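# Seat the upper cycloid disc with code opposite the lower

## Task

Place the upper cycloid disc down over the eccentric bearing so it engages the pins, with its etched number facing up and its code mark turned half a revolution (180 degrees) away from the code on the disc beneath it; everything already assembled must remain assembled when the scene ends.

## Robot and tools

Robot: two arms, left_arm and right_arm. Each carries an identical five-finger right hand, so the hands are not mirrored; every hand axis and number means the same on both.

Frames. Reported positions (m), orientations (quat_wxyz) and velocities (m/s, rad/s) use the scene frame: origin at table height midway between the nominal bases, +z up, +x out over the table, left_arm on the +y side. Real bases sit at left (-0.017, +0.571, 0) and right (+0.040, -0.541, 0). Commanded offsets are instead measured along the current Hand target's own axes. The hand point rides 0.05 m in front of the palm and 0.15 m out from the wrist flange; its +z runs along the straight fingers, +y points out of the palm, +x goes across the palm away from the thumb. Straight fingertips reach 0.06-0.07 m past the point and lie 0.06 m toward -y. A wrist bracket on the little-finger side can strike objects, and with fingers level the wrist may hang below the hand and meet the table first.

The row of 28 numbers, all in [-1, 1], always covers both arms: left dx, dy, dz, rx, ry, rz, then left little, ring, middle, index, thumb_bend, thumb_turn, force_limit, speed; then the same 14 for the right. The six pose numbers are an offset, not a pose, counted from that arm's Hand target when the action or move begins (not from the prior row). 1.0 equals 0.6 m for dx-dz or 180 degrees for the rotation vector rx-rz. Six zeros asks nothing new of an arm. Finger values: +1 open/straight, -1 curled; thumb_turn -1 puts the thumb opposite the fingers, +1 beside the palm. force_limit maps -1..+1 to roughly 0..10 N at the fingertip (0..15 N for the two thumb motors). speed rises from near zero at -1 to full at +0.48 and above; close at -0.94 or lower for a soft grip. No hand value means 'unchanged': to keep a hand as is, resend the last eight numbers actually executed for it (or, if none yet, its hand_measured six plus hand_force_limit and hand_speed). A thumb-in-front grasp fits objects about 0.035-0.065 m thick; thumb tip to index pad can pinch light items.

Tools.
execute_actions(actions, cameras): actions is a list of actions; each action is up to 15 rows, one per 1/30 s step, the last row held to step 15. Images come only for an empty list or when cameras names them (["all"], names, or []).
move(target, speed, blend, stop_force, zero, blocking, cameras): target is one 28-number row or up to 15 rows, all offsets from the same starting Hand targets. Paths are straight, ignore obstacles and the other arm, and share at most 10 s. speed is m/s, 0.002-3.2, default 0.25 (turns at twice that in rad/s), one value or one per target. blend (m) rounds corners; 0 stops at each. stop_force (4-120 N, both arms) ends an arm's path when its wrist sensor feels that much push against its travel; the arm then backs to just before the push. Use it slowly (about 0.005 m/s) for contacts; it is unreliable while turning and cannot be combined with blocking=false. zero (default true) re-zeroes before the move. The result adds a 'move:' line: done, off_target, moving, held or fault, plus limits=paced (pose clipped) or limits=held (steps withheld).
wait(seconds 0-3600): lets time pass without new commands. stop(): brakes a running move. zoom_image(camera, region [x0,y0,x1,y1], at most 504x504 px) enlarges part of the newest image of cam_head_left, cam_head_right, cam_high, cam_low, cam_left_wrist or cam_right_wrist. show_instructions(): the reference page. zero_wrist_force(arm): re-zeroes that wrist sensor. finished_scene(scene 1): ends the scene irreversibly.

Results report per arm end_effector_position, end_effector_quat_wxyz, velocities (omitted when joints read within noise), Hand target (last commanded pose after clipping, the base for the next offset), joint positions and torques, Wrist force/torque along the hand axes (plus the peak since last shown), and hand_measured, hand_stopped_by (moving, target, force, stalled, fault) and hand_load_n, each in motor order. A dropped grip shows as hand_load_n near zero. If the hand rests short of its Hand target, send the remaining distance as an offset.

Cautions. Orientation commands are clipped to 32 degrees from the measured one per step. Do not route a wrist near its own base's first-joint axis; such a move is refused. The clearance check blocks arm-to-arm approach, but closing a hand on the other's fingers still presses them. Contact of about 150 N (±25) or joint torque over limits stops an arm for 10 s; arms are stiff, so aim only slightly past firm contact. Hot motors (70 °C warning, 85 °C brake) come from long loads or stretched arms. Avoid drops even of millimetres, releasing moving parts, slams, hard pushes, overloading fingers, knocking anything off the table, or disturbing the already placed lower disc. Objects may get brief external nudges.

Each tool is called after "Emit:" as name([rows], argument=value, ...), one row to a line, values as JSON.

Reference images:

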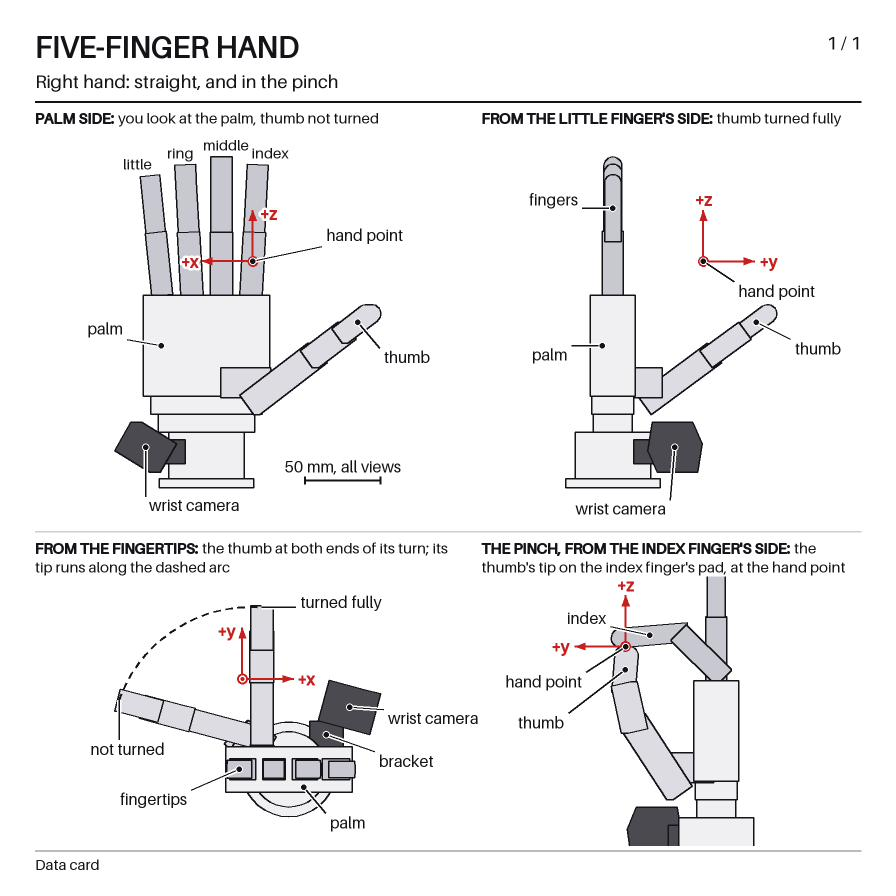

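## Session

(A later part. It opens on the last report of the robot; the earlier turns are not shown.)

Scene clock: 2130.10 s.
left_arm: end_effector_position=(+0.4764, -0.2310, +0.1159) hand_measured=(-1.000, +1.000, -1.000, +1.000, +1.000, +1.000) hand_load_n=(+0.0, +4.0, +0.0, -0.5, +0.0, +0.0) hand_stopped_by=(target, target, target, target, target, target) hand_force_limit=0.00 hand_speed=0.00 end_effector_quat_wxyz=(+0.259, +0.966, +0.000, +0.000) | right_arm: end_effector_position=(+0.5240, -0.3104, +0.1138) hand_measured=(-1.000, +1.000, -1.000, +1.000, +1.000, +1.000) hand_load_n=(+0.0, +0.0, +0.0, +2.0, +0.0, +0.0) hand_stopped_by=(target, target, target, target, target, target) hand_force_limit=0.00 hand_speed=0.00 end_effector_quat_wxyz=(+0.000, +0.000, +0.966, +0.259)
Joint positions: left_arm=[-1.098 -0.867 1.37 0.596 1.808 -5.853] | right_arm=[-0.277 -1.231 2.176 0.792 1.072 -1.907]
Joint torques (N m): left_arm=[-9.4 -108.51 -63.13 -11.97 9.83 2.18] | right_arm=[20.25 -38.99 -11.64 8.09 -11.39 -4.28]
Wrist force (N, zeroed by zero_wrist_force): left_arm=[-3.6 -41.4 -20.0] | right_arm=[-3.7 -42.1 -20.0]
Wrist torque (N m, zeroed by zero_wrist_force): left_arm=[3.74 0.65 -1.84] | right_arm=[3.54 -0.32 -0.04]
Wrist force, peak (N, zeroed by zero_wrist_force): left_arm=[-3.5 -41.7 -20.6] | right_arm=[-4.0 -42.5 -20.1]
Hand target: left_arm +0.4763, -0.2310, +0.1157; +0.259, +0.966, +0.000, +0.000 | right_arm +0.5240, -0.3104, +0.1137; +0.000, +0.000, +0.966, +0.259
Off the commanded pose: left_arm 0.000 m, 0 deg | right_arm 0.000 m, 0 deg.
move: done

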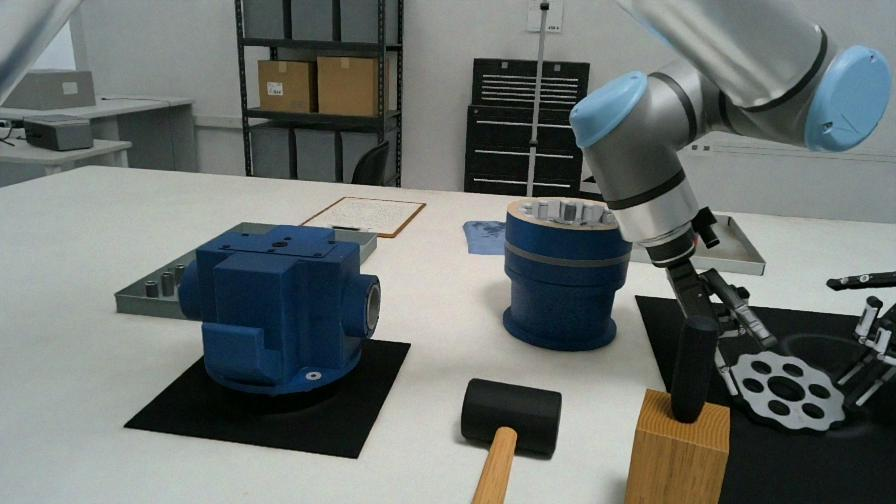

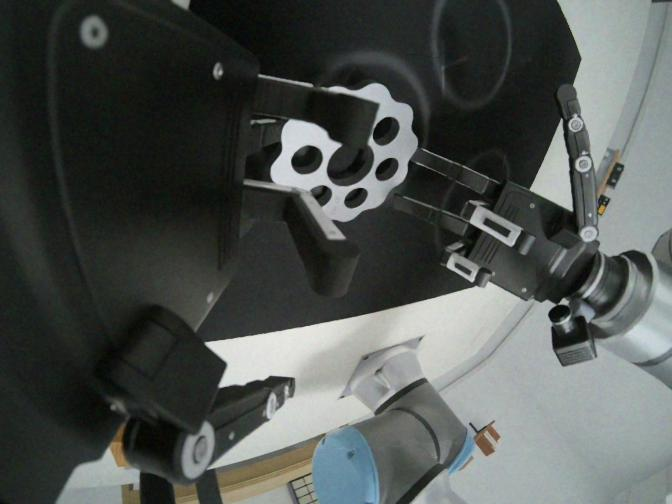

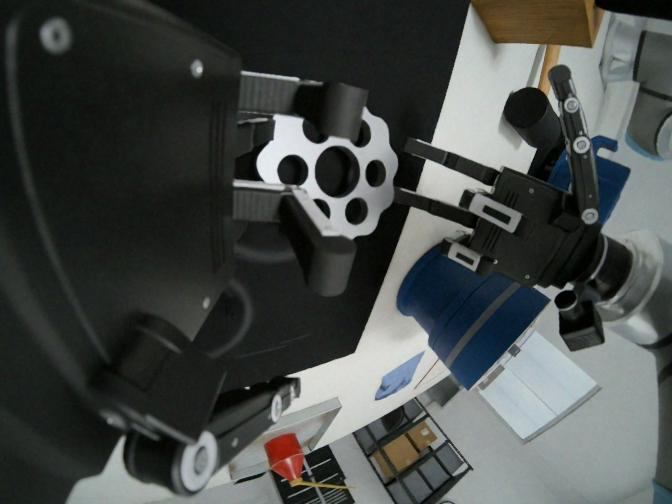

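Emit:
move(target=[0,-0.01667,0.02887,0,0,0,-1,1,-1,1,1,1,0,0,0,-0.01667,0.02887,0,0,0,-1,1,-1,1,1,1,0.0,0.0], speed=0.02)

Emit:
move(target=[0,-0.0144,-0.0083,0,0,0,-1,1,-1,1,1,1,0,0,0,-0.0144,-0.0083,0,0,0,-1,1,-1,1,1,1,0.0,0.0], speed=0.02, cameras=["cam_low","cam_left_wrist","cam_right_wrist"])

Emit:
zoom_image(camera="cam_low", region=[700, 350, 880, 470])

Emit:
zoom_image(camera="cam_right_wrist", region=[260, 70, 460, 270])

Emit:
zoom_image(camera="cam_left_wrist", region=[260, 70, 460, 270])

Scene clock: 2159.83 s.
left_arm: end_effector_position=(+0.4763, -0.2310, +0.0955) hand_measured=(-1.000, +1.000, -1.000, +1.000, +1.000, +1.000) hand_load_n=(-0.5, +3.5, +0.5, +0.0, +0.0, +0.0) hand_stopped_by=(target, target, target, target, target, target) hand_force_limit=0.00 hand_speed=0.00 end_effector_quat_wxyz=(+0.259, +0.966, +0.000, +0.000) | right_arm: end_effector_position=(+0.5239, -0.3104, +0.0936) hand_measured=(-1.000, +1.000, -1.000, +1.000, +1.000, +1.000) hand_load_n=(+0.0, +0.0, +0.0, +1.5, -0.5, +0.0) hand_stopped_by=(target, target, target, target, target, target) hand_force_limit=0.00 hand_speed=0.00 end_effector_quat_wxyz=(+0.000, +0.000, +0.966, +0.259)
Joint positions: left_arm=[-1.098 -0.85 1.38 0.569 1.808 -5.853] | right_arm=[-0.277 -1.198 2.183 0.752 1.072 -1.907]
Joint torques (N m): left_arm=[-14.11 -115.74 -55.04 -10.05 9.42 1.55] | right_arm=[15.35 -57.05 -7.64 10.97 -11.32 -3.11]
Wrist force (N, zeroed by zero_wrist_force): left_arm=[-2.6 -37.9 -19.1] | right_arm=[-3.2 -38.4 -18.8]
Wrist torque (N m, zeroed by zero_wrist_force): left_arm=[3.55 0.65 -1.61] | right_arm=[3.28 -0.14 -0.04]
Wrist force, peak (N, zeroed by zero_wrist_force): left_arm=[-3.1 -41.9 -20.7] | right_arm=[-4.1 -42.7 -20.2]
Hand target: left_arm +0.4763, -0.2310, +0.0957; +0.259, +0.966, +0.000, +0.000 | right_arm +0.5240, -0.3104, +0.0937; +0.000, +0.000, +0.966, +0.259
Off the commanded pose: left_arm 0.000 m, 0 deg | right_arm 0.000 m, 0 deg.
move: done

Scene clock: 2160.60 s.
left_arm: end_effector_position=(+0.4763, -0.2209, +0.0958) hand_measured=(-1.000, +1.000, -1.000, +1.000, +1.000, +1.000) hand_load_n=(+0.0, +0.0, +0.0, +0.0, +0.0, +0.0) hand_stopped_by=(target, target, target, target, target, target) hand_force_limit=0.00 hand_speed=0.00 end_effector_quat_wxyz=(+0.259, +0.966, +0.000, +0.000) | right_arm: end_effector_position=(+0.5239, -0.3205, +0.0937) hand_measured=(-1.000, +1.000, -1.000, +1.000, +1.000, +1.000) hand_load_n=(+0.0, +0.0, +0.0, +0.0, +0.0, +0.0) hand_stopped_by=(target, target, target, target, target, target) hand_force_limit=0.00 hand_speed=0.00 end_effector_quat_wxyz=(+0.000, +0.000, +0.966, +0.259)
Joint positions: left_arm=[-1.092 -0.861 1.401 0.561 1.81 -5.847] | right_arm=[-0.3 -1.197 2.186 0.761 1.076 -1.933]
Joint torques (N m): left_arm=[-4.91 -87.2 -41.79 1.09 4.18 0.83] | right_arm=[10.76 -39.83 -16.33 3.96 1.66 2.23]
Wrist force (N, zeroed by zero_wrist_force): left_arm=[-2.6 0.3 1.7] | right_arm=[0.0 0.6 -0.2]
Wrist torque (N m, zeroed by zero_wrist_force): left_arm=[-0.06 0.35 -0.14] | right_arm=[0.10 0.01 0.15]
Wrist force, peak (N, zeroed by zero_wrist_force): left_arm=[-2.9 -38.2 -18.7] | right_arm=[-2.7 -38.3 -18.5]
Hand target: left_arm +0.4763, -0.2210, +0.0957; +0.259, +0.966, +0.000, +0.000 | right_arm +0.5240, -0.3204, +0.0937; +0.000, +0.000, +0.966, +0.259
Off the commanded pose: left_arm 0.000 m, 0 deg | right_arm 0.000 m, 0 deg.
move: done

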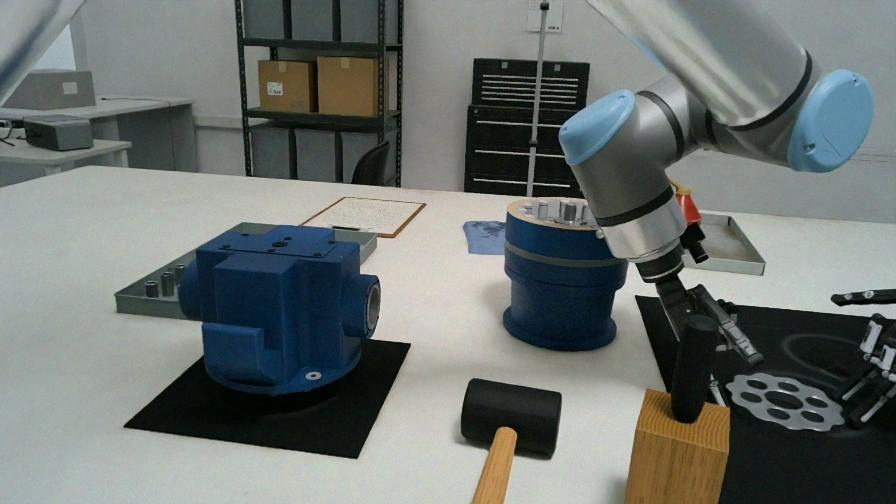

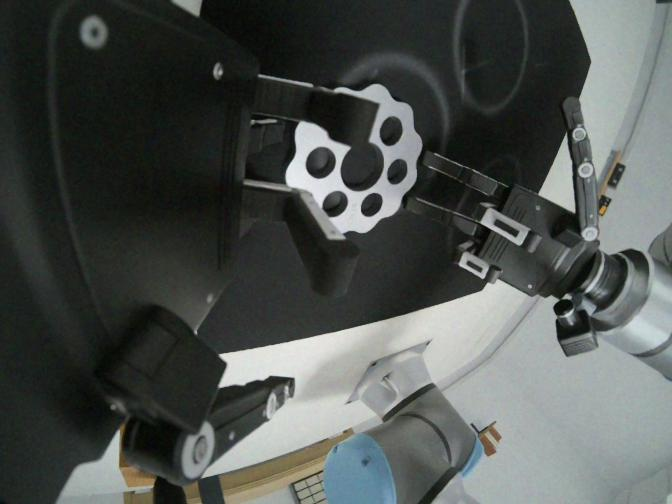

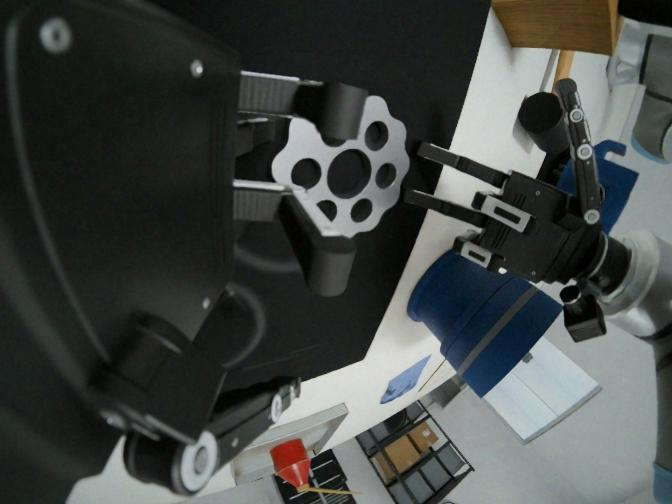

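Scaled by 2.800 from the camera's image (finer frame: 1280x720).

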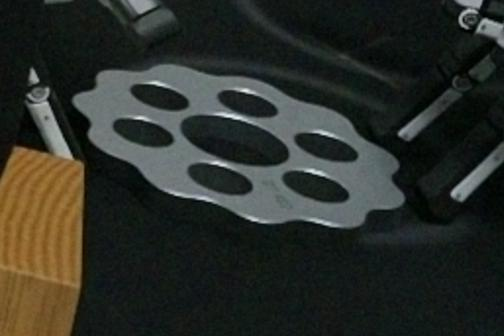

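Scaled by 2.520 from the camera's image (finer frame: 960x720).

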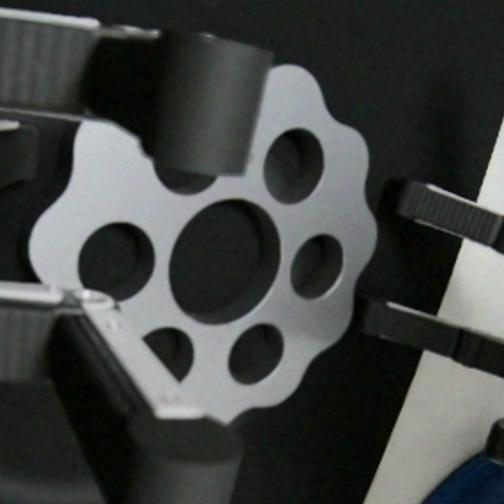

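Scaled by 2.520 from the camera's image (finer frame: 960x720).

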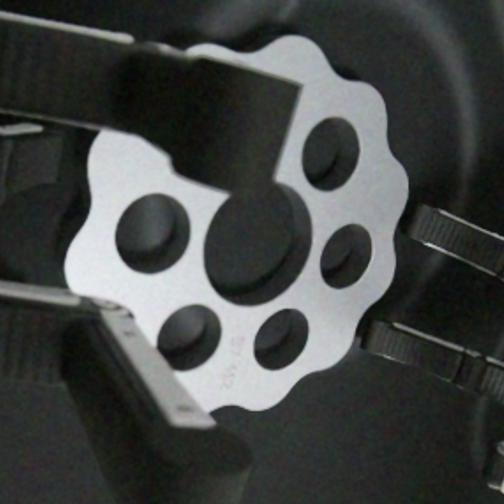

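Emit:
execute_actions(actions=[], cameras=["cam_high"])

Emit:
zoom_image(camera="cam_high", region=[280, 160, 380, 240])

Emit:
zoom_image(camera="cam_high", region=[385, 190, 485, 270])

Scene clock: 2245.43 s.
left_arm: end_effector_position=(+0.4763, -0.2210, +0.0957) hand_measured=(-1.000, +1.000, -1.000, +1.000, +1.000, +1.000) hand_load_n=(+0.0, +0.0, +0.0, +0.0, +0.0, +0.5) hand_stopped_by=(target, target, target, target, target, target) hand_force_limit=0.00 hand_speed=0.00 end_effector_quat_wxyz=(+0.259, +0.966, +0.000, +0.000) | right_arm: end_effector_position=(+0.5240, -0.3204, +0.0937) hand_measured=(-1.000, +1.000, -1.000, +1.000, +1.000, +1.000) hand_load_n=(+0.0, +0.0, +0.0, +0.0, +0.0, +0.0) hand_stopped_by=(target, target, target, target, target, target) hand_force_limit=0.00 hand_speed=0.00 end_effector_quat_wxyz=(+0.000, +0.000, +0.966, +0.259)
Joint positions: left_arm=[-1.092 -0.861 1.4 0.561 1.81 -5.847] | right_arm=[-0.3 -1.197 2.186 0.76 1.075 -1.933]
Joint velocities: within noise
Joint torques (N m): left_arm=[-9.6 -80.13 -41.13 6.44 -1.98 -2.03] | right_arm=[11.78 -51.96 -25.33 2.28 -1.54 1.92]
Wrist force (N, zeroed by zero_wrist_force): left_arm=[-2.6 0.0 1.2] | right_arm=[0.0 0.0 0.1]
Wrist torque (N m, zeroed by zero_wrist_force): left_arm=[-0.08 0.35 -0.16] | right_arm=[0.00 0.00 0.06]
Wrist force, peak (N, zeroed by zero_wrist_force): left_arm=[-3.1 0.7 1.9] | right_arm=[-0.2 1.0 -0.1]
Hand target: left_arm +0.4763, -0.2210, +0.0957; +0.259, +0.966, +0.000, +0.000 | right_arm +0.5240, -0.3204, +0.0937; +0.000, +0.000, +0.966, +0.259
Off the commanded pose: left_arm 0.000 m, 0 deg | right_arm 0.000 m, 0 deg.
Images, in order (width x height): cam_high 896x504.

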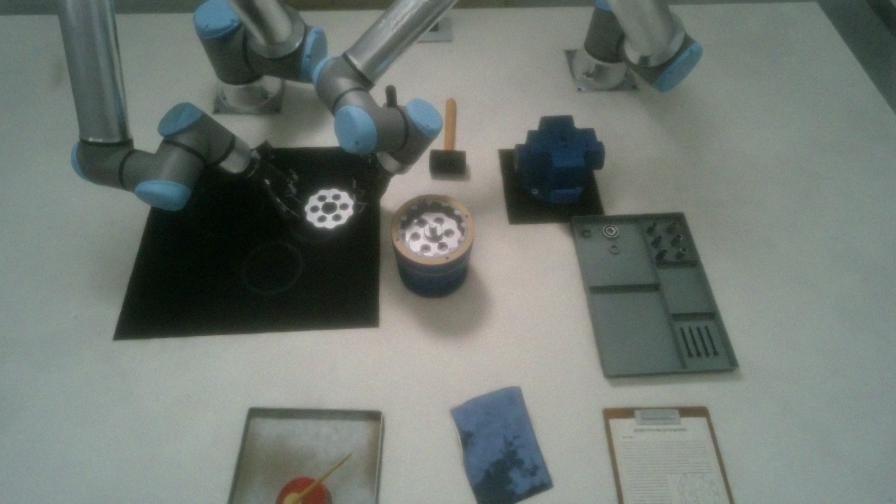

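Scaled by 5.040 from the camera's image (finer frame: 1280x720).

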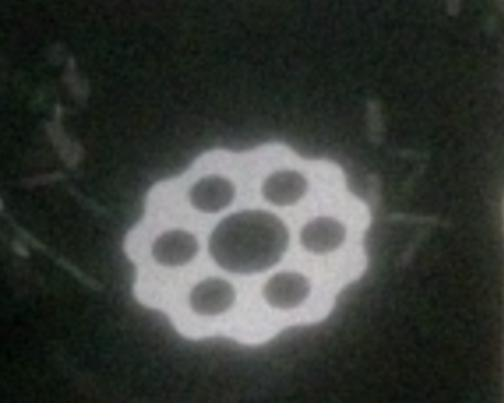

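Scaled by 5.040 from the camera's image (finer frame: 1280x720).

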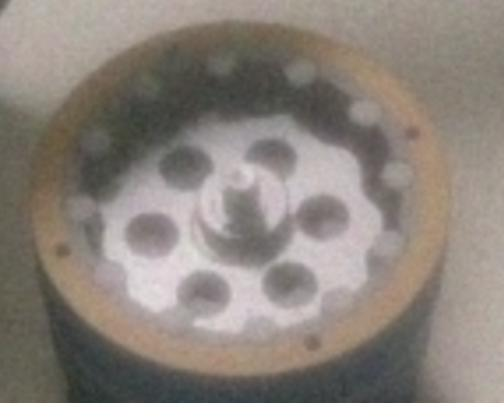

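Emit:
move(target=[0.00833,0,0,0,0,0,-1,1,-1,1,1,1,0,0,-0.00833,0,0,0,0,0,-1,1,-1,1,1,1,0.0,0.0], speed=0.03)

Emit:
zero_wrist_force(arm="left_arm")

Emit:
zero_wrist_force(arm="right_arm")

Emit:
move(target=[0,0.0231,0.0133,0,0,0,-1,1,-1,1,1,1,0,0,0,0.0231,0.0133,0,0,0,-1,1,-1,1,1,1,0.0,0.0], speed=0.005, stop_force=12)

Scene clock: 2285.33 s.
left_arm: end_effector_position=(+0.4814, -0.2210, +0.0956) hand_measured=(-1.000, +1.000, -1.000, +1.000, +1.000, +1.000) hand_load_n=(+0.0, +0.0, +0.0, +0.0, +0.0, +0.5) hand_stopped_by=(target, target, target, target, target, target) hand_force_limit=0.00 hand_speed=0.00 end_effector_quat_wxyz=(+0.259, +0.966, +0.000, +0.000) | right_arm: end_effector_position=(+0.5290, -0.3204, +0.0936) hand_measured=(-1.000, +1.000, -1.000, +1.000, +1.000, +1.000) hand_load_n=(+0.0, +0.0, +0.0, +0.0, +0.0, +0.0) hand_stopped_by=(target, target, target, target, target, target) hand_force_limit=0.00 hand_speed=0.00 end_effector_quat_wxyz=(+0.000, +0.000, +0.966, +0.259)
Joint positions: left_arm=[-1.087 -0.856 1.391 0.567 1.813 -5.842] | right_arm=[-0.296 -1.192 2.176 0.763 1.075 -1.928]
Joint torques (N m): left_arm=[-10.28 -118.9 -22.58 0.71 3.02 -2.16] | right_arm=[-7.55 -58.21 -13.57 4.23 -4.14 -2.52]
Wrist force (N, zeroed by zero_wrist_force): left_arm=[-2.3 0.4 1.5] | right_arm=[0.0 0.5 0.2]
Wrist torque (N m, zeroed by zero_wrist_force): left_arm=[-0.03 0.31 -0.13] | right_arm=[0.07 0.00 -0.08]
Wrist force, peak (N, zeroed by zero_wrist_force): left_arm=[-2.9 0.3 2.0] | right_arm=[-0.1 0.9 0.0]
Hand target: left_arm +0.4813, -0.2210, +0.0957; +0.259, +0.966, +0.000, +0.000 | right_arm +0.5289, -0.3204, +0.0937; +0.000, +0.000, +0.966, +0.259
Off the commanded pose: left_arm 0.000 m, 0 deg | right_arm 0.000 m, 0 deg.
move: done

Wrist force sensor zeroed.

Wrist force sensor zeroed.

Scene clock: 2288.23 s.
left_arm: end_effector_position=(+0.4814, -0.2292, +0.0957) hand_measured=(-1.000, +1.000, -1.000, +1.000, +1.000, +1.000) hand_load_n=(+0.0, +1.0, +0.0, +0.0, +0.0, +0.0) hand_stopped_by=(target, target, target, target, target, target) hand_force_limit=0.00 hand_speed=0.00 end_effector_quat_wxyz=(+0.259, +0.966, +0.000, +0.000) | right_arm: end_effector_position=(+0.5290, -0.3122, +0.0937) hand_measured=(-1.000, +1.000, -1.000, +1.000, +1.000, +1.000) hand_load_n=(+0.0, +0.5, +0.0, +0.5, +0.0, +0.0) hand_stopped_by=(target, target, target, target, target, target) hand_force_limit=0.00 hand_speed=0.00 end_effector_quat_wxyz=(+0.000, +0.000, +0.966, +0.259)
Joint positions: left_arm=[-1.092 -0.847 1.375 0.573 1.811 -5.847] | right_arm=[-0.278 -1.193 2.173 0.756 1.072 -1.908]
Joint torques (N m): left_arm=[2.15 -118.8 -30.58 -4.91 5.87 1.9] | right_arm=[-6.75 -47.1 -10.63 7.24 -2.83 -2.75]
Wrist force (N, zeroed by zero_wrist_force): left_arm=[0.7 -9.5 -6.9] | right_arm=[1.8 -10.9 -6.4]
Wrist torque (N m, zeroed by zero_wrist_force): left_arm=[1.03 0.22 -0.13] | right_arm=[0.92 0.22 -0.04]
Wrist force, peak (N, zeroed by zero_wrist_force): left_arm=[1.1 -11.9 -9.9] | right_arm=[2.3 -12.8 -8.0]
Hand target: left_arm +0.4813, -0.2292, +0.0957; +0.259, +0.966, +0.000, +0.000 (not the last commanded pose) | right_arm +0.5290, -0.3122, +0.0937; +0.000, +0.000, +0.966, +0.259 (not the last commanded pose)
Off the commanded pose: left_arm 0.008 m, 0 deg | right_arm 0.008 m, 0 deg.
move: contact (left_arm, right_arm)

Emit:
move([
  [0,-0.0058,-0.0033,0,0,0,-1,1,-1,1,1,1,0,0,0,-0.0058,-0.0033,0,0,0,-1,1,-1,1,1,1,0.0,0.0],
  [0,-0.0058,-0.0033,0,0,0,-1,1,-1,1,1,1,0,0,-0.0033,-0.0058,-0.0033,0,0,0,-1,1,-1,1,1,1,0.0,0.0],
  [0,-0.0072,-0.0009,0,0,0,-1,1,-1,1,1,1,0,0,-0.0033,-0.0072,-0.0009,0,0,0,-1,1,-1,1,1,1,0.0,0.0],
], speed=0.02)

Emit:
zero_wrist_force(arm="left_arm")

Emit:
zero_wrist_force(arm="right_arm")

Emit:
move(target=[0,0.0173,0.01,0,0,0,-1,1,-1,1,1,1,0,0,0,0.0173,0.01,0,0,0,-1,1,-1,1,1,1,0.0,0.0], speed=0.005, stop_force=30, cameras=["cam_high","cam_low"])

Emit:
zoom_image(camera="cam_high", region=[280, 160, 380, 240])

Scene clock: 2301.10 s.
left_arm: end_effector_position=(+0.4814, -0.2252, +0.0940) hand_measured=(-1.000, +1.000, -1.000, +1.000, +1.000, +1.000) hand_load_n=(+0.0, +0.0, +0.0, +0.0, -0.5, +0.0) hand_stopped_by=(target, target, target, target, target, target) hand_force_limit=0.00 hand_speed=0.00 end_effector_quat_wxyz=(+0.259, +0.966, +0.000, +0.000) | right_arm: end_effector_position=(+0.5310, -0.3162, +0.0919) hand_measured=(-1.000, +1.000, -1.000, +1.000, +1.000, +1.000) hand_load_n=(+0.0, +0.0, +0.0, +0.0, -0.5, +0.0) hand_stopped_by=(target, target, target, target, target, target) hand_force_limit=0.00 hand_speed=0.00 end_effector_quat_wxyz=(+0.000, +0.000, +0.966, +0.259)
Joint positions: left_arm=[-1.089 -0.85 1.384 0.568 1.812 -5.844] | right_arm=[-0.285 -1.187 2.171 0.757 1.073 -1.916]
Joint torques (N m): left_arm=[-10.46 -95.21 -24.71 0.83 0.66 -2.11] | right_arm=[2.01 -57.82 -13.33 5.02 -1.97 -2.03]
Wrist force (N, zeroed by zero_wrist_force): left_arm=[0.2 -0.4 0.3] | right_arm=[-0.1 0.0 -0.1]
Wrist torque (N m, zeroed by zero_wrist_force): left_arm=[-0.07 -0.05 0.01] | right_arm=[0.01 0.01 0.00]
Wrist force, peak (N, zeroed by zero_wrist_force): left_arm=[0.4 -10.1 -6.9] | right_arm=[1.6 -11.3 -6.4]
Hand target: left_arm +0.4813, -0.2252, +0.0940; +0.259, +0.966, +0.000, +0.000 | right_arm +0.5309, -0.3162, +0.0920; +0.000, +0.000, +0.966, +0.259
Off the commanded pose: left_arm 0.000 m, 0 deg | right_arm 0.000 m, 0 deg.
move: done

Wrist force sensor zeroed.

Wrist force sensor zeroed.

Scene clock: 2303.37 s.
left_arm: end_effector_position=(+0.4814, -0.2302, +0.0939) hand_measured=(-1.000, +1.000, -1.000, +1.000, +1.000, +1.000) hand_load_n=(+0.0, +2.5, +0.0, +0.0, +0.0, +0.0) hand_stopped_by=(target, target, target, target, target, target) hand_force_limit=0.00 hand_speed=0.00 end_effector_quat_wxyz=(+0.258, +0.966, +0.000, +0.000) | right_arm: end_effector_position=(+0.5310, -0.3112, +0.0919) hand_measured=(-1.000, +1.000, -1.000, +1.000, +1.000, +1.000) hand_load_n=(+0.0, +0.5, +0.0, +0.5, +0.0, +0.0) hand_stopped_by=(target, target, target, target, target, target) hand_force_limit=0.00 hand_speed=0.00 end_effector_quat_wxyz=(+0.000, +0.000, +0.966, +0.259)
Joint positions: left_arm=[-1.092 -0.844 1.374 0.572 1.81 -5.847] | right_arm=[-0.274 -1.188 2.17 0.753 1.071 -1.904]
Joint torques (N m): left_arm=[-5.05 -120.32 -38.7 -10.35 7.93 1.78] | right_arm=[3.71 -39.23 -8.28 8.08 -7.06 -3.09]
Wrist force (N, zeroed by zero_wrist_force): left_arm=[0.5 -25.0 -16.7] | right_arm=[1.4 -25.1 -16.5]
Wrist torque (N m, zeroed by zero_wrist_force): left_arm=[2.49 0.71 -0.80] | right_arm=[2.23 0.37 -0.17]
Wrist force, peak (N, zeroed by zero_wrist_force): left_arm=[0.1 -28.2 -20.4] | right_arm=[1.8 -29.0 -20.0]
Hand target: left_arm +0.4814, -0.2302, +0.0939; +0.258, +0.966, +0.000, +0.000 (not the last commanded pose) | right_arm +0.5310, -0.3112, +0.0919; +0.000, +0.000, +0.966, +0.259 (not the last commanded pose)
Off the commanded pose: left_arm 0.007 m, 0 deg | right_arm 0.007 m, 0 deg.
move: contact (left_arm, right_arm)

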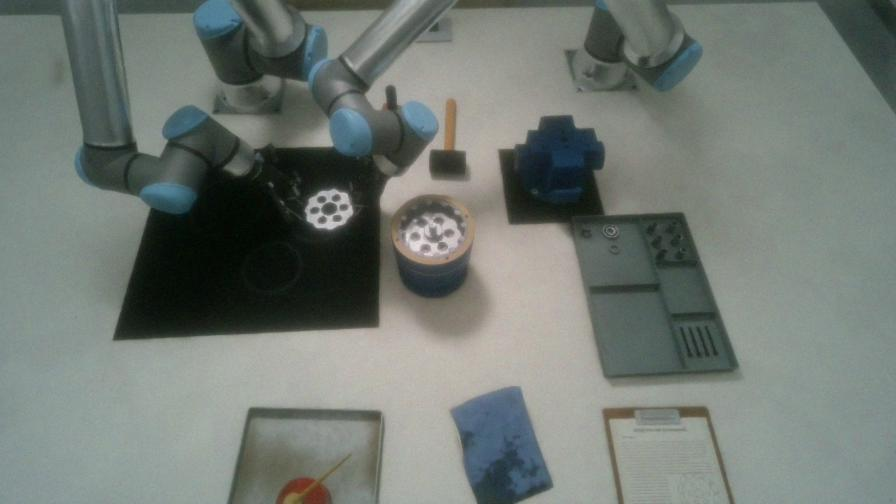

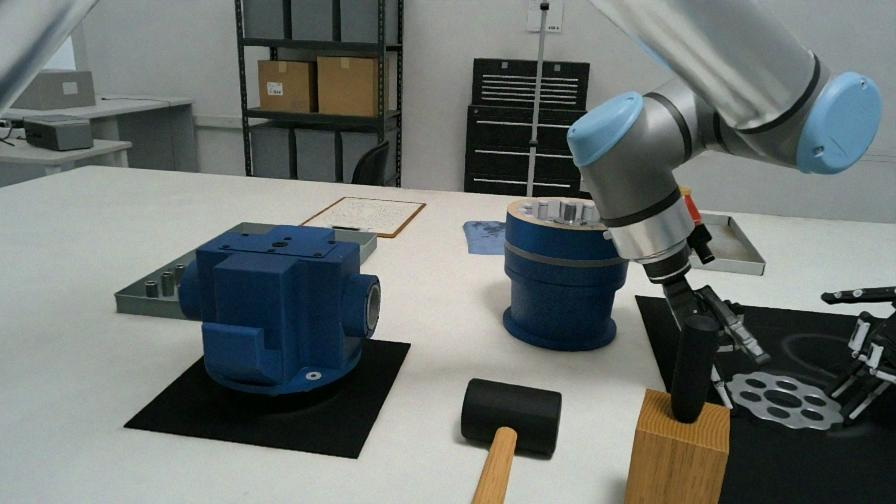

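Scaled by 5.040 from the camera's image (finer frame: 1280x720).

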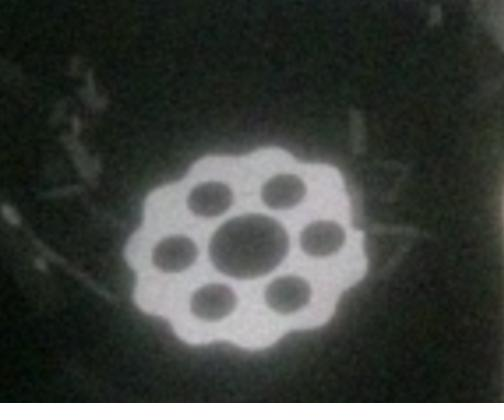

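Emit:
move(target=[0.0007,0.0006,0.0003,0,0.00278,-0.00481,-1,1,-1,1,1,1,0,0,-0.0007,-0.0006,-0.0003,0,-0.00278,0.00481,-1,1,-1,1,1,1,0.0,0.0], speed=0.01)

Scene clock: 2345.07 s.
left_arm: end_effector_position=(+0.4818, -0.2306, +0.0939) hand_measured=(-1.000, +1.000, -1.000, +1.000, +1.000, +1.000) hand_load_n=(+0.0, +2.0, +0.0, +0.0, +0.0, +0.0) hand_stopped_by=(target, target, target, target, target, target) hand_force_limit=0.00 hand_speed=0.00 end_effector_quat_wxyz=(+0.258, +0.966, +0.009, +0.002) | right_arm: end_effector_position=(+0.5314, -0.3116, +0.0919) hand_measured=(-1.000, +1.000, -1.000, +1.000, +1.000, +1.000) hand_load_n=(+0.0, +1.0, +0.0, +0.5, -0.5, +0.0) hand_stopped_by=(target, target, target, target, target, target) hand_force_limit=0.00 hand_speed=0.00 end_effector_quat_wxyz=(+0.002, +0.009, +0.966, +0.259)
Joint positions: left_arm=[-1.095 -0.848 1.379 0.566 1.801 -5.866] | right_arm=[-0.276 -1.193 2.175 0.744 1.069 -1.886]
Joint torques (N m): left_arm=[-21.54 -115.92 -38.04 -7.38 2.78 -0.52] | right_arm=[1.01 -50.53 -14.57 3.77 -11.58 -0.75]
Wrist force (N, zeroed by zero_wrist_force): left_arm=[3.9 -21.3 -11.5] | right_arm=[4.1 -22.3 -12.8]
Wrist torque (N m, zeroed by zero_wrist_force): left_arm=[1.91 0.70 -0.44] | right_arm=[1.93 0.68 -0.43]
Wrist force, peak (N, zeroed by zero_wrist_force): left_arm=[0.0 -25.5 -17.1] | right_arm=[1.7 -25.4 -16.5]
Hand target: left_arm +0.4818, -0.2306, +0.0939; +0.258, +0.966, +0.009, +0.002 | right_arm +0.5314, -0.3116, +0.0919; +0.002, +0.009, +0.966, +0.259
Off the commanded pose: left_arm 0.000 m, 0 deg | right_arm 0.000 m, 0 deg.
move: done

Emit:
execute_actions(actions=[], cameras=["cam_high","cam_low","cam_left_wrist","cam_right_wrist"])

Scene clock: 2369.83 s.
left_arm: end_effector_position=(+0.4818, -0.2306, +0.0939) hand_measured=(-1.000, +1.000, -1.000, +1.000, +1.000, +1.000) hand_load_n=(+0.0, +2.0, +0.0, +0.0, +0.0, +0.0) hand_stopped_by=(target, target, target, target, target, target) hand_force_limit=0.00 hand_speed=0.00 end_effector_quat_wxyz=(+0.258, +0.966, +0.009, +0.002) | right_arm: end_effector_position=(+0.5314, -0.3116, +0.0919) hand_measured=(-1.000, +1.000, -1.000, +1.000, +1.000, +1.000) hand_load_n=(+0.0, +1.0, +0.0, +0.0, +0.0, +0.0) hand_stopped_by=(target, target, target, target, target, target) hand_force_limit=0.00 hand_speed=0.00 end_effector_quat_wxyz=(+0.002, +0.009, +0.966, +0.259)
Joint positions: left_arm=[-1.095 -0.848 1.379 0.566 1.801 -5.866] | right_arm=[-0.276 -1.193 2.175 0.744 1.069 -1.886]
Joint velocities: within noise
Joint torques (N m): left_arm=[-5.01 -86.11 -52.78 -0.69 9.13 2.86] | right_arm=[11.24 -39.16 -22.94 6.5 -6.85 -2.32]
Wrist force (N, zeroed by zero_wrist_force): left_arm=[3.8 -21.5 -11.3] | right_arm=[4.4 -22.5 -12.0]
Wrist torque (N m, zeroed by zero_wrist_force): left_arm=[1.91 0.74 -0.45] | right_arm=[1.80 0.71 -0.42]
Wrist force, peak (N, zeroed by zero_wrist_force): left_arm=[4.3 -21.5 -12.1] | right_arm=[4.2 -22.8 -12.6]
Hand target: left_arm +0.4818, -0.2306, +0.0939; +0.258, +0.966, +0.009, +0.002 | right_arm +0.5314, -0.3116, +0.0919; +0.002, +0.009, +0.966, +0.259
Off the commanded pose: left_arm 0.000 m, 0 deg | right_arm 0.000 m, 0 deg.
Images, in order (width x height): cam_high 896x504, cam_low 896x504, cam_left_wrist 672x504, cam_right_wrist 672x504.

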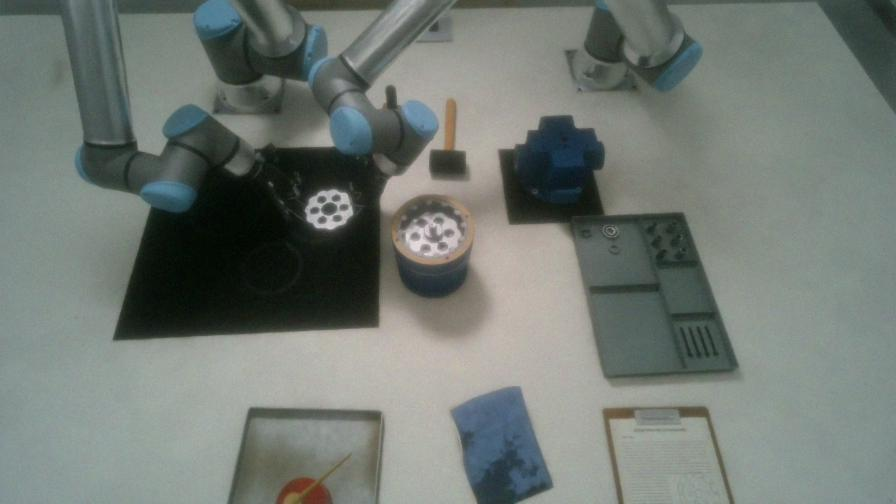

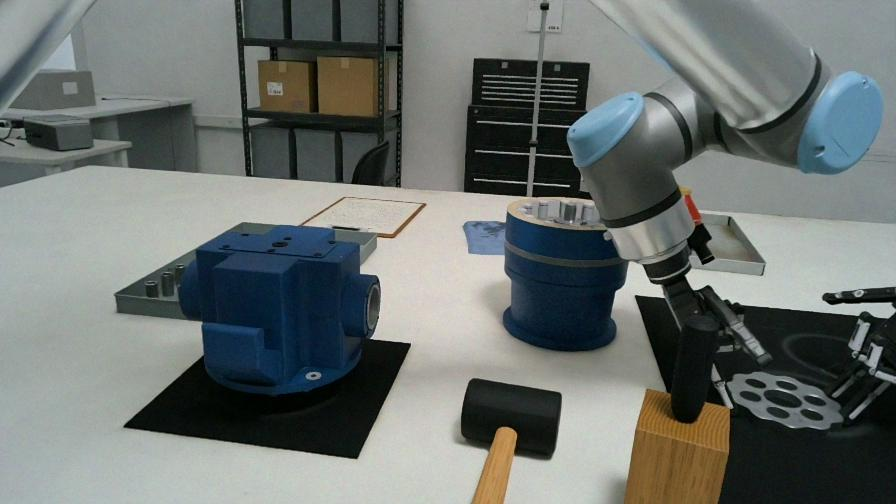

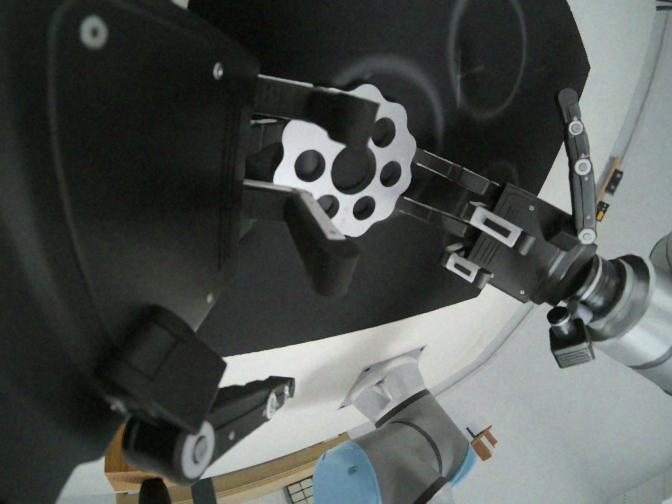

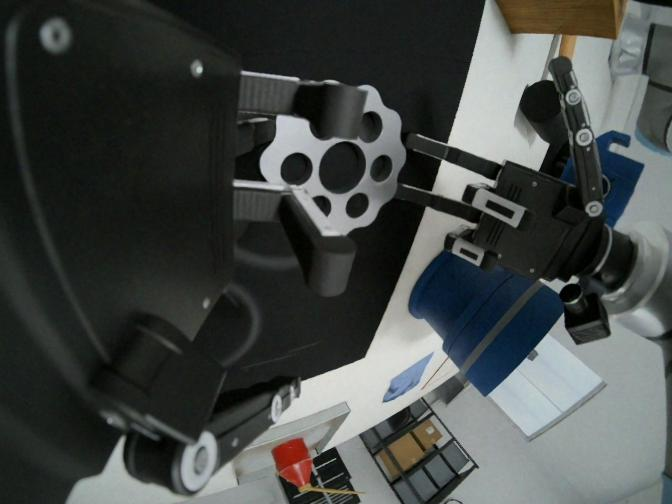

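Emit:
move(target=[0,-0.005772,-0.003332,0,0,0,-1,1,-1,1,1,1,0,0,0,-0.005772,-0.003332,0,0,0,-1,1,-1,1,1,1,0,0], speed=0.01, cameras=["cam_high"])

Emit:
zoom_image(camera="cam_high", region=[280, 160, 380, 240])

Emit:
zero_wrist_force(arm="left_arm")

Emit:
zero_wrist_force(arm="right_arm")

Scene clock: 2382.00 s.
left_arm: end_effector_position=(+0.4817, -0.2266, +0.0939) hand_measured=(-1.000, +1.000, -1.000, +1.000, +1.000, +1.000) hand_load_n=(+0.0, +0.0, +0.0, +0.0, +0.0, +0.0) hand_stopped_by=(target, target, target, target, target, target) hand_force_limit=0.00 hand_speed=0.00 end_effector_quat_wxyz=(+0.258, +0.966, +0.009, +0.002) | right_arm: end_effector_position=(+0.5313, -0.3157, +0.0919) hand_measured=(-1.000, +1.000, -1.000, +1.000, +1.000, +1.000) hand_load_n=(+0.0, +0.0, +0.0, +0.0, +0.0, +0.0) hand_stopped_by=(target, target, target, target, target, target) hand_force_limit=0.00 hand_speed=0.00 end_effector_quat_wxyz=(+0.002, +0.009, +0.966, +0.259)
Joint positions: left_arm=[-1.093 -0.852 1.387 0.562 1.802 -5.864] | right_arm=[-0.285 -1.192 2.176 0.748 1.07 -1.896]
Joint torques (N m): left_arm=[5.02 -106.36 -32.74 -0.41 4.63 2.2] | right_arm=[4.97 -38.82 -13.62 5.78 3 0.71]
Wrist force (N, zeroed by zero_wrist_force): left_arm=[2.2 0.1 0.5] | right_arm=[-0.1 0.0 0.1]
Wrist torque (N m, zeroed by zero_wrist_force): left_arm=[-0.01 -0.34 0.14] | right_arm=[-0.01 0.01 0.23]
Wrist force, peak (N, zeroed by zero_wrist_force): left_arm=[3.6 -21.8 -11.3] | right_arm=[4.3 -22.3 -12.5]
Hand target: left_arm +0.4817, -0.2266, +0.0939; +0.258, +0.966, +0.009, +0.002 | right_arm +0.5313, -0.3156, +0.0919; +0.002, +0.009, +0.966, +0.259
Off the commanded pose: left_arm 0.000 m, 0 deg | right_arm 0.000 m, 0 deg.
move: done

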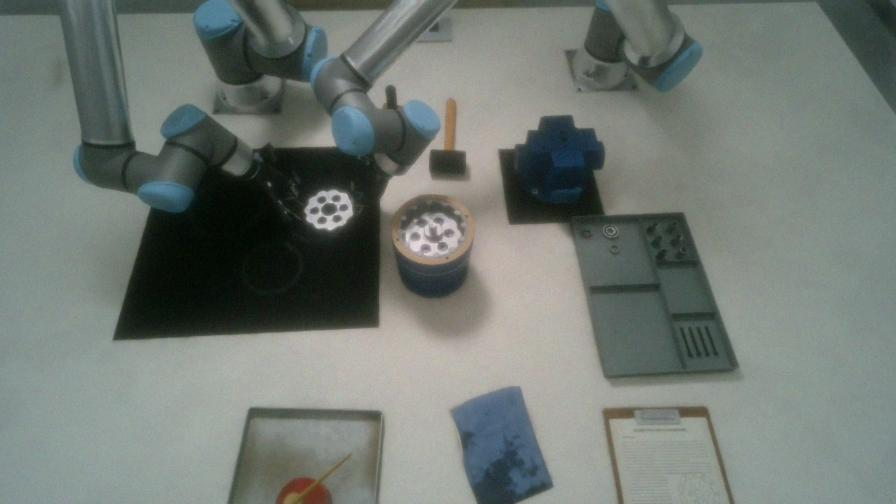

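Scaled by 5.040 from the camera's image (finer frame: 1280x720).

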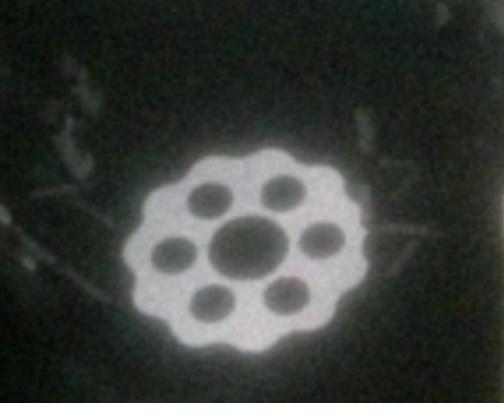

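Wrist force sensor zeroed.

Wrist force sensor zeroed.

Emit:
move(target=[0,0.0204,0.01178,0,0,0,-1,1,-1,1,1,1,0,0,0,0.0204,0.01178,0,0,0,-1,1,-1,1,1,1,0,0], speed=0.005, stop_force=50, cameras=["cam_low"])

Emit:
zoom_image(camera="cam_low", region=[640, 300, 890, 460])

Scene clock: 2393.03 s.
left_arm: end_effector_position=(+0.4819, -0.2316, +0.0938) hand_measured=(-1.000, +1.000, -1.000, +1.000, +1.000, +1.000) hand_load_n=(+0.0, +3.5, +0.0, +0.0, -0.5, +0.0) hand_stopped_by=(target, target, target, target, target, target) hand_force_limit=0.00 hand_speed=0.00 end_effector_quat_wxyz=(+0.258, +0.966, +0.009, +0.002) | right_arm: end_effector_position=(+0.5315, -0.3107, +0.0919) hand_measured=(-1.000, +1.000, -1.000, +1.000, +1.000, +1.000) hand_load_n=(+0.5, +1.0, +0.0, +1.0, +0.0, +0.0) hand_stopped_by=(target, target, target, target, target, target) hand_force_limit=0.00 hand_speed=0.00 end_effector_quat_wxyz=(+0.002, +0.009, +0.966, +0.259)
Joint positions: left_arm=[-1.096 -0.846 1.377 0.567 1.8 -5.867] | right_arm=[-0.273 -1.193 2.174 0.743 1.069 -1.883]
Joint torques (N m): left_arm=[-16.09 -121.36 -46.49 -15.68 9.09 1.68] | right_arm=[8.79 -42.52 -5.89 7.81 -10.35 -2.75]
Wrist force (N, zeroed by zero_wrist_force): left_arm=[3.6 -38.6 -28.1] | right_arm=[5.2 -38.6 -29.5]
Wrist torque (N m, zeroed by zero_wrist_force): left_arm=[4.15 1.37 -1.28] | right_arm=[3.80 0.80 -0.59]
Wrist force, peak (N, zeroed by zero_wrist_force): left_arm=[3.4 -43.0 -34.5] | right_arm=[5.1 -43.1 -34.0]
Hand target: left_arm +0.4819, -0.2316, +0.0938; +0.258, +0.966, +0.009, +0.002 (not the last commanded pose) | right_arm +0.5315, -0.3107, +0.0919; +0.002, +0.009, +0.966, +0.259 (not the last commanded pose)
Off the commanded pose: left_arm 0.009 m, 0 deg | right_arm 0.009 m, 0 deg.
move: contact (left_arm, right_arm)

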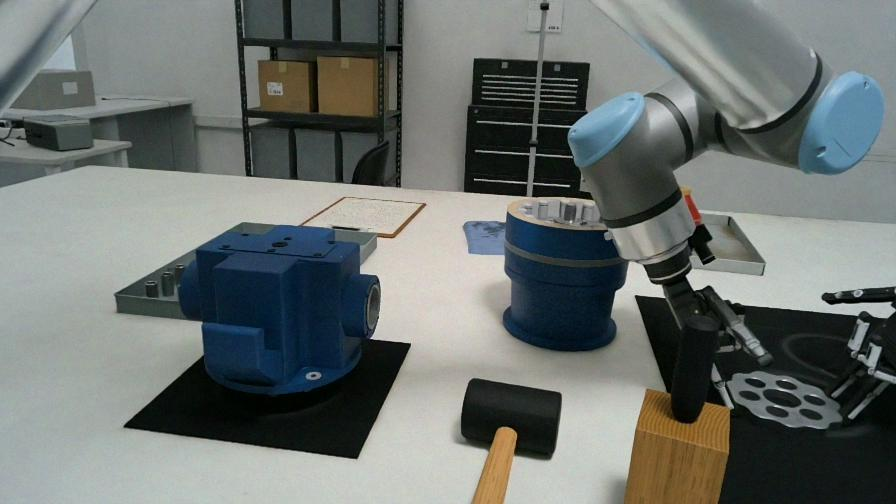

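Scaled by 2.016 from the camera's image (finer frame: 1280x720).

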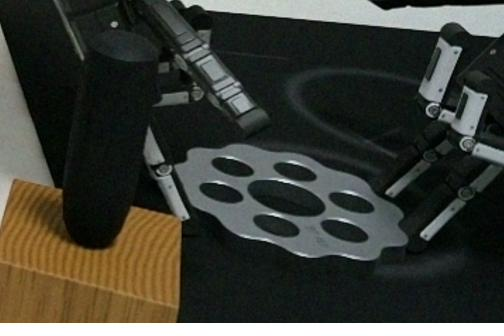

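Emit:
move(target=[0,-0.01010,-0.005831,0,0,0,-1,1,-1,1,1,1,0,0,0.0025,-0.00866,-0.005,0,0,0,-1,1,-1,1,1,1,0,0], speed=0.01)

Emit:
execute_actions([
  [[0,0,0,0,0,0,-1,-1,1,-1,1,1,0,0,0,0,0,0,0,0,-1,1,-1,1,1,1,0,0]],
])

Emit:
wait(seconds=1, cameras=["cam_high","cam_left_wrist","cam_right_wrist"])

Emit:
zoom_image(camera="cam_high", region=[280, 160, 380, 240])

Scene clock: 2434.67 s.
left_arm: end_effector_position=(+0.4817, -0.2245, +0.0938) hand_measured=(-1.000, +1.000, -1.000, +1.000, +1.000, +1.000) hand_load_n=(+0.0, +0.0, +0.0, +0.0, +0.0, +0.0) hand_stopped_by=(target, target, target, target, target, target) hand_force_limit=0.00 hand_speed=0.00 end_effector_quat_wxyz=(+0.258, +0.966, +0.009, +0.002) | right_arm: end_effector_position=(+0.5298, -0.3167, +0.0919) hand_measured=(-1.000, +1.000, -1.000, +1.000, +1.000, +1.000) hand_load_n=(+0.0, +0.0, +0.0, +0.0, +0.0, +0.0) hand_stopped_by=(target, target, target, target, target, target) hand_force_limit=0.00 hand_speed=0.00 end_effector_quat_wxyz=(+0.002, +0.009, +0.966, +0.259)
Joint positions: left_arm=[-1.092 -0.854 1.391 0.561 1.802 -5.863] | right_arm=[-0.288 -1.194 2.179 0.748 1.071 -1.9]
Joint torques (N m): left_arm=[3.51 -104.27 -33.94 -0.23 4.99 2.24] | right_arm=[2.7 -55.25 -16.25 5.93 2.31 0.55]
Wrist force (N, zeroed by zero_wrist_force): left_arm=[2.5 -1.3 -1.6] | right_arm=[0.2 0.0 -0.5]
Wrist torque (N m, zeroed by zero_wrist_force): left_arm=[-0.11 -0.33 0.10] | right_arm=[0.03 -0.02 0.01]
Wrist force, peak (N, zeroed by zero_wrist_force): left_arm=[3.0 -39.2 -28.6] | right_arm=[5.1 -39.2 -29.4]
Hand target: left_arm +0.4817, -0.2246, +0.0938; +0.258, +0.966, +0.009, +0.002 | right_arm +0.5299, -0.3166, +0.0919; +0.002, +0.009, +0.966, +0.259
Off the commanded pose: left_arm 0.000 m, 0 deg | right_arm 0.000 m, 0 deg.
move: done

Scene clock: 2435.70 s.
left_arm: end_effector_position=(+0.4818, -0.2247, +0.0939) hand_measured=(-1.000, -1.000, +0.796, -1.000, +1.000, +1.000) hand_load_n=(+0.0, +0.0, -12.5, +0.0, +0.0, +0.0) hand_stopped_by=(target, target, stalled, target, target, target) hand_force_limit=0.00 hand_speed=0.00 end_effector_quat_wxyz=(+0.258, +0.966, +0.009, +0.002) | right_arm: end_effector_position=(+0.5299, -0.3166, +0.0919) hand_measured=(-1.000, +1.000, -1.000, +1.000, +1.000, +1.000) hand_load_n=(+0.0, +0.0, +0.0, +0.0, +0.0, +0.0) hand_stopped_by=(target, target, target, target, target, target) hand_force_limit=0.00 hand_speed=0.00 end_effector_quat_wxyz=(+0.002, +0.009, +0.966, +0.259)
Joint positions: left_arm=[-1.092 -0.854 1.391 0.561 1.802 -5.863] | right_arm=[-0.288 -1.194 2.179 0.748 1.071 -1.899]
Joint torques (N m): left_arm=[-8.97 -69.9 -21.82 6.92 2.21 -2.32] | right_arm=[11.52 -48.22 -25.57 2.68 -4.26 1.72]
Wrist force (N, zeroed by zero_wrist_force): left_arm=[2.1 6.0 -14.2] | right_arm=[-0.2 0.1 0.0]
Wrist torque (N m, zeroed by zero_wrist_force): left_arm=[-0.18 -0.11 0.26] | right_arm=[0.01 0.02 -0.04]
Wrist force, peak (N, zeroed by zero_wrist_force): left_arm=[1.7 6.6 -14.7] | right_arm=[-0.5 -5.3 -3.3]
Hand target: left_arm +0.4817, -0.2246, +0.0938; +0.258, +0.966, +0.009, +0.002 | right_arm +0.5299, -0.3166, +0.0919; +0.002, +0.009, +0.966, +0.259
Off the commanded pose: left_arm 0.000 m, 0 deg | right_arm 0.000 m, 0 deg.

Scene clock: 2436.70 s.
left_arm: end_effector_position=(+0.4817, -0.2246, +0.0938) hand_measured=(-1.000, -1.000, +0.796, -1.000, +1.000, +1.000) hand_load_n=(+0.0, +0.0, -13.0, +0.0, +0.0, +0.0) hand_stopped_by=(target, target, stalled, target, target, target) hand_force_limit=0.00 hand_speed=0.00 end_effector_quat_wxyz=(+0.258, +0.966, +0.009, +0.002) | right_arm: end_effector_position=(+0.5299, -0.3166, +0.0919) hand_measured=(-1.000, +1.000, -1.000, +1.000, +1.000, +1.000) hand_load_n=(+0.5, +0.0, +0.0, +0.0, +0.0, +0.0) hand_stopped_by=(target, target, target, target, target, target) hand_force_limit=0.00 hand_speed=0.00 end_effector_quat_wxyz=(+0.002, +0.009, +0.966, +0.259)
Joint positions: left_arm=[-1.092 -0.854 1.391 0.561 1.802 -5.863] | right_arm=[-0.288 -1.194 2.179 0.748 1.071 -1.899]
Joint torques (N m): left_arm=[-8.48 -63.58 -15.56 7.95 -0.42 -2.6] | right_arm=[11.14 -43.27 -25.1 2.52 -4.46 1.76]
Wrist force (N, zeroed by zero_wrist_force): left_arm=[2.8 6.5 -15.3] | right_arm=[0.1 0.1 -0.1]
Wrist torque (N m, zeroed by zero_wrist_force): left_arm=[-0.12 -0.03 0.29] | right_arm=[0.01 -0.02 -0.02]
Wrist force, peak (N, zeroed by zero_wrist_force): left_arm=[2.7 6.6 -15.7] | right_arm=[-0.3 -0.4 -0.2]
Hand target: left_arm +0.4817, -0.2246, +0.0938; +0.258, +0.966, +0.009, +0.002 | right_arm +0.5299, -0.3166, +0.0919; +0.002, +0.009, +0.966, +0.259
Off the commanded pose: left_arm 0.000 m, 0 deg | right_arm 0.000 m, 0 deg.
wait: 1.00 s; at rest by 0.17 s

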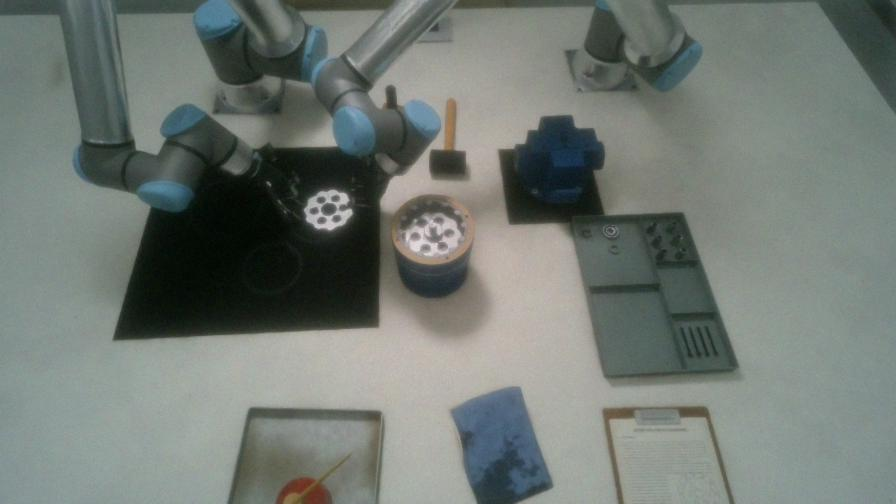

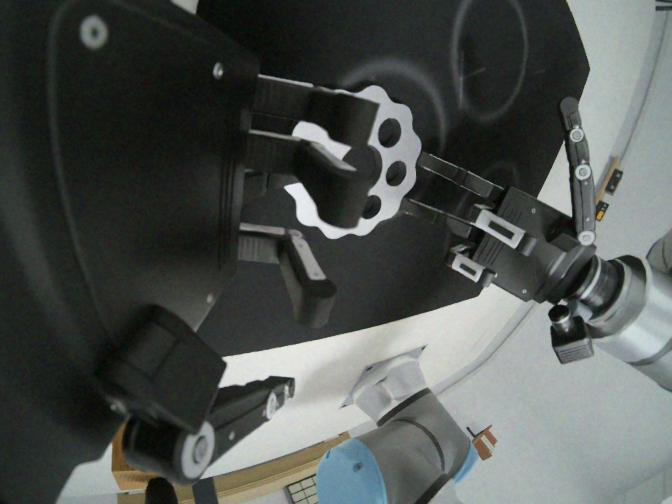

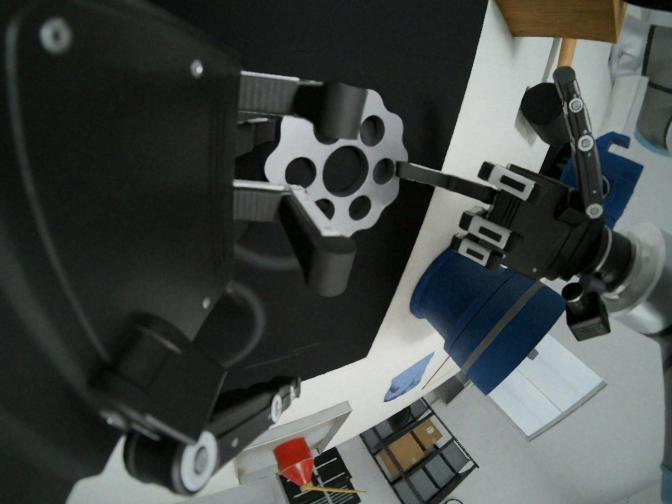

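Scaled by 5.040 from the camera's image (finer frame: 1280x720).

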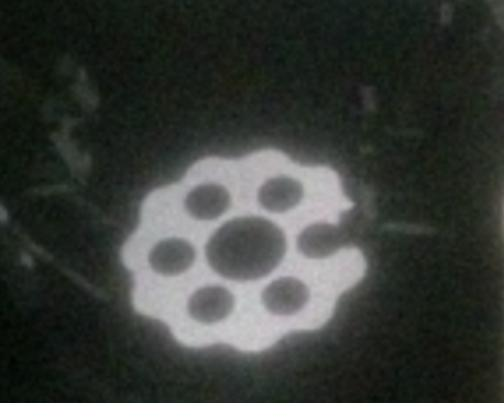

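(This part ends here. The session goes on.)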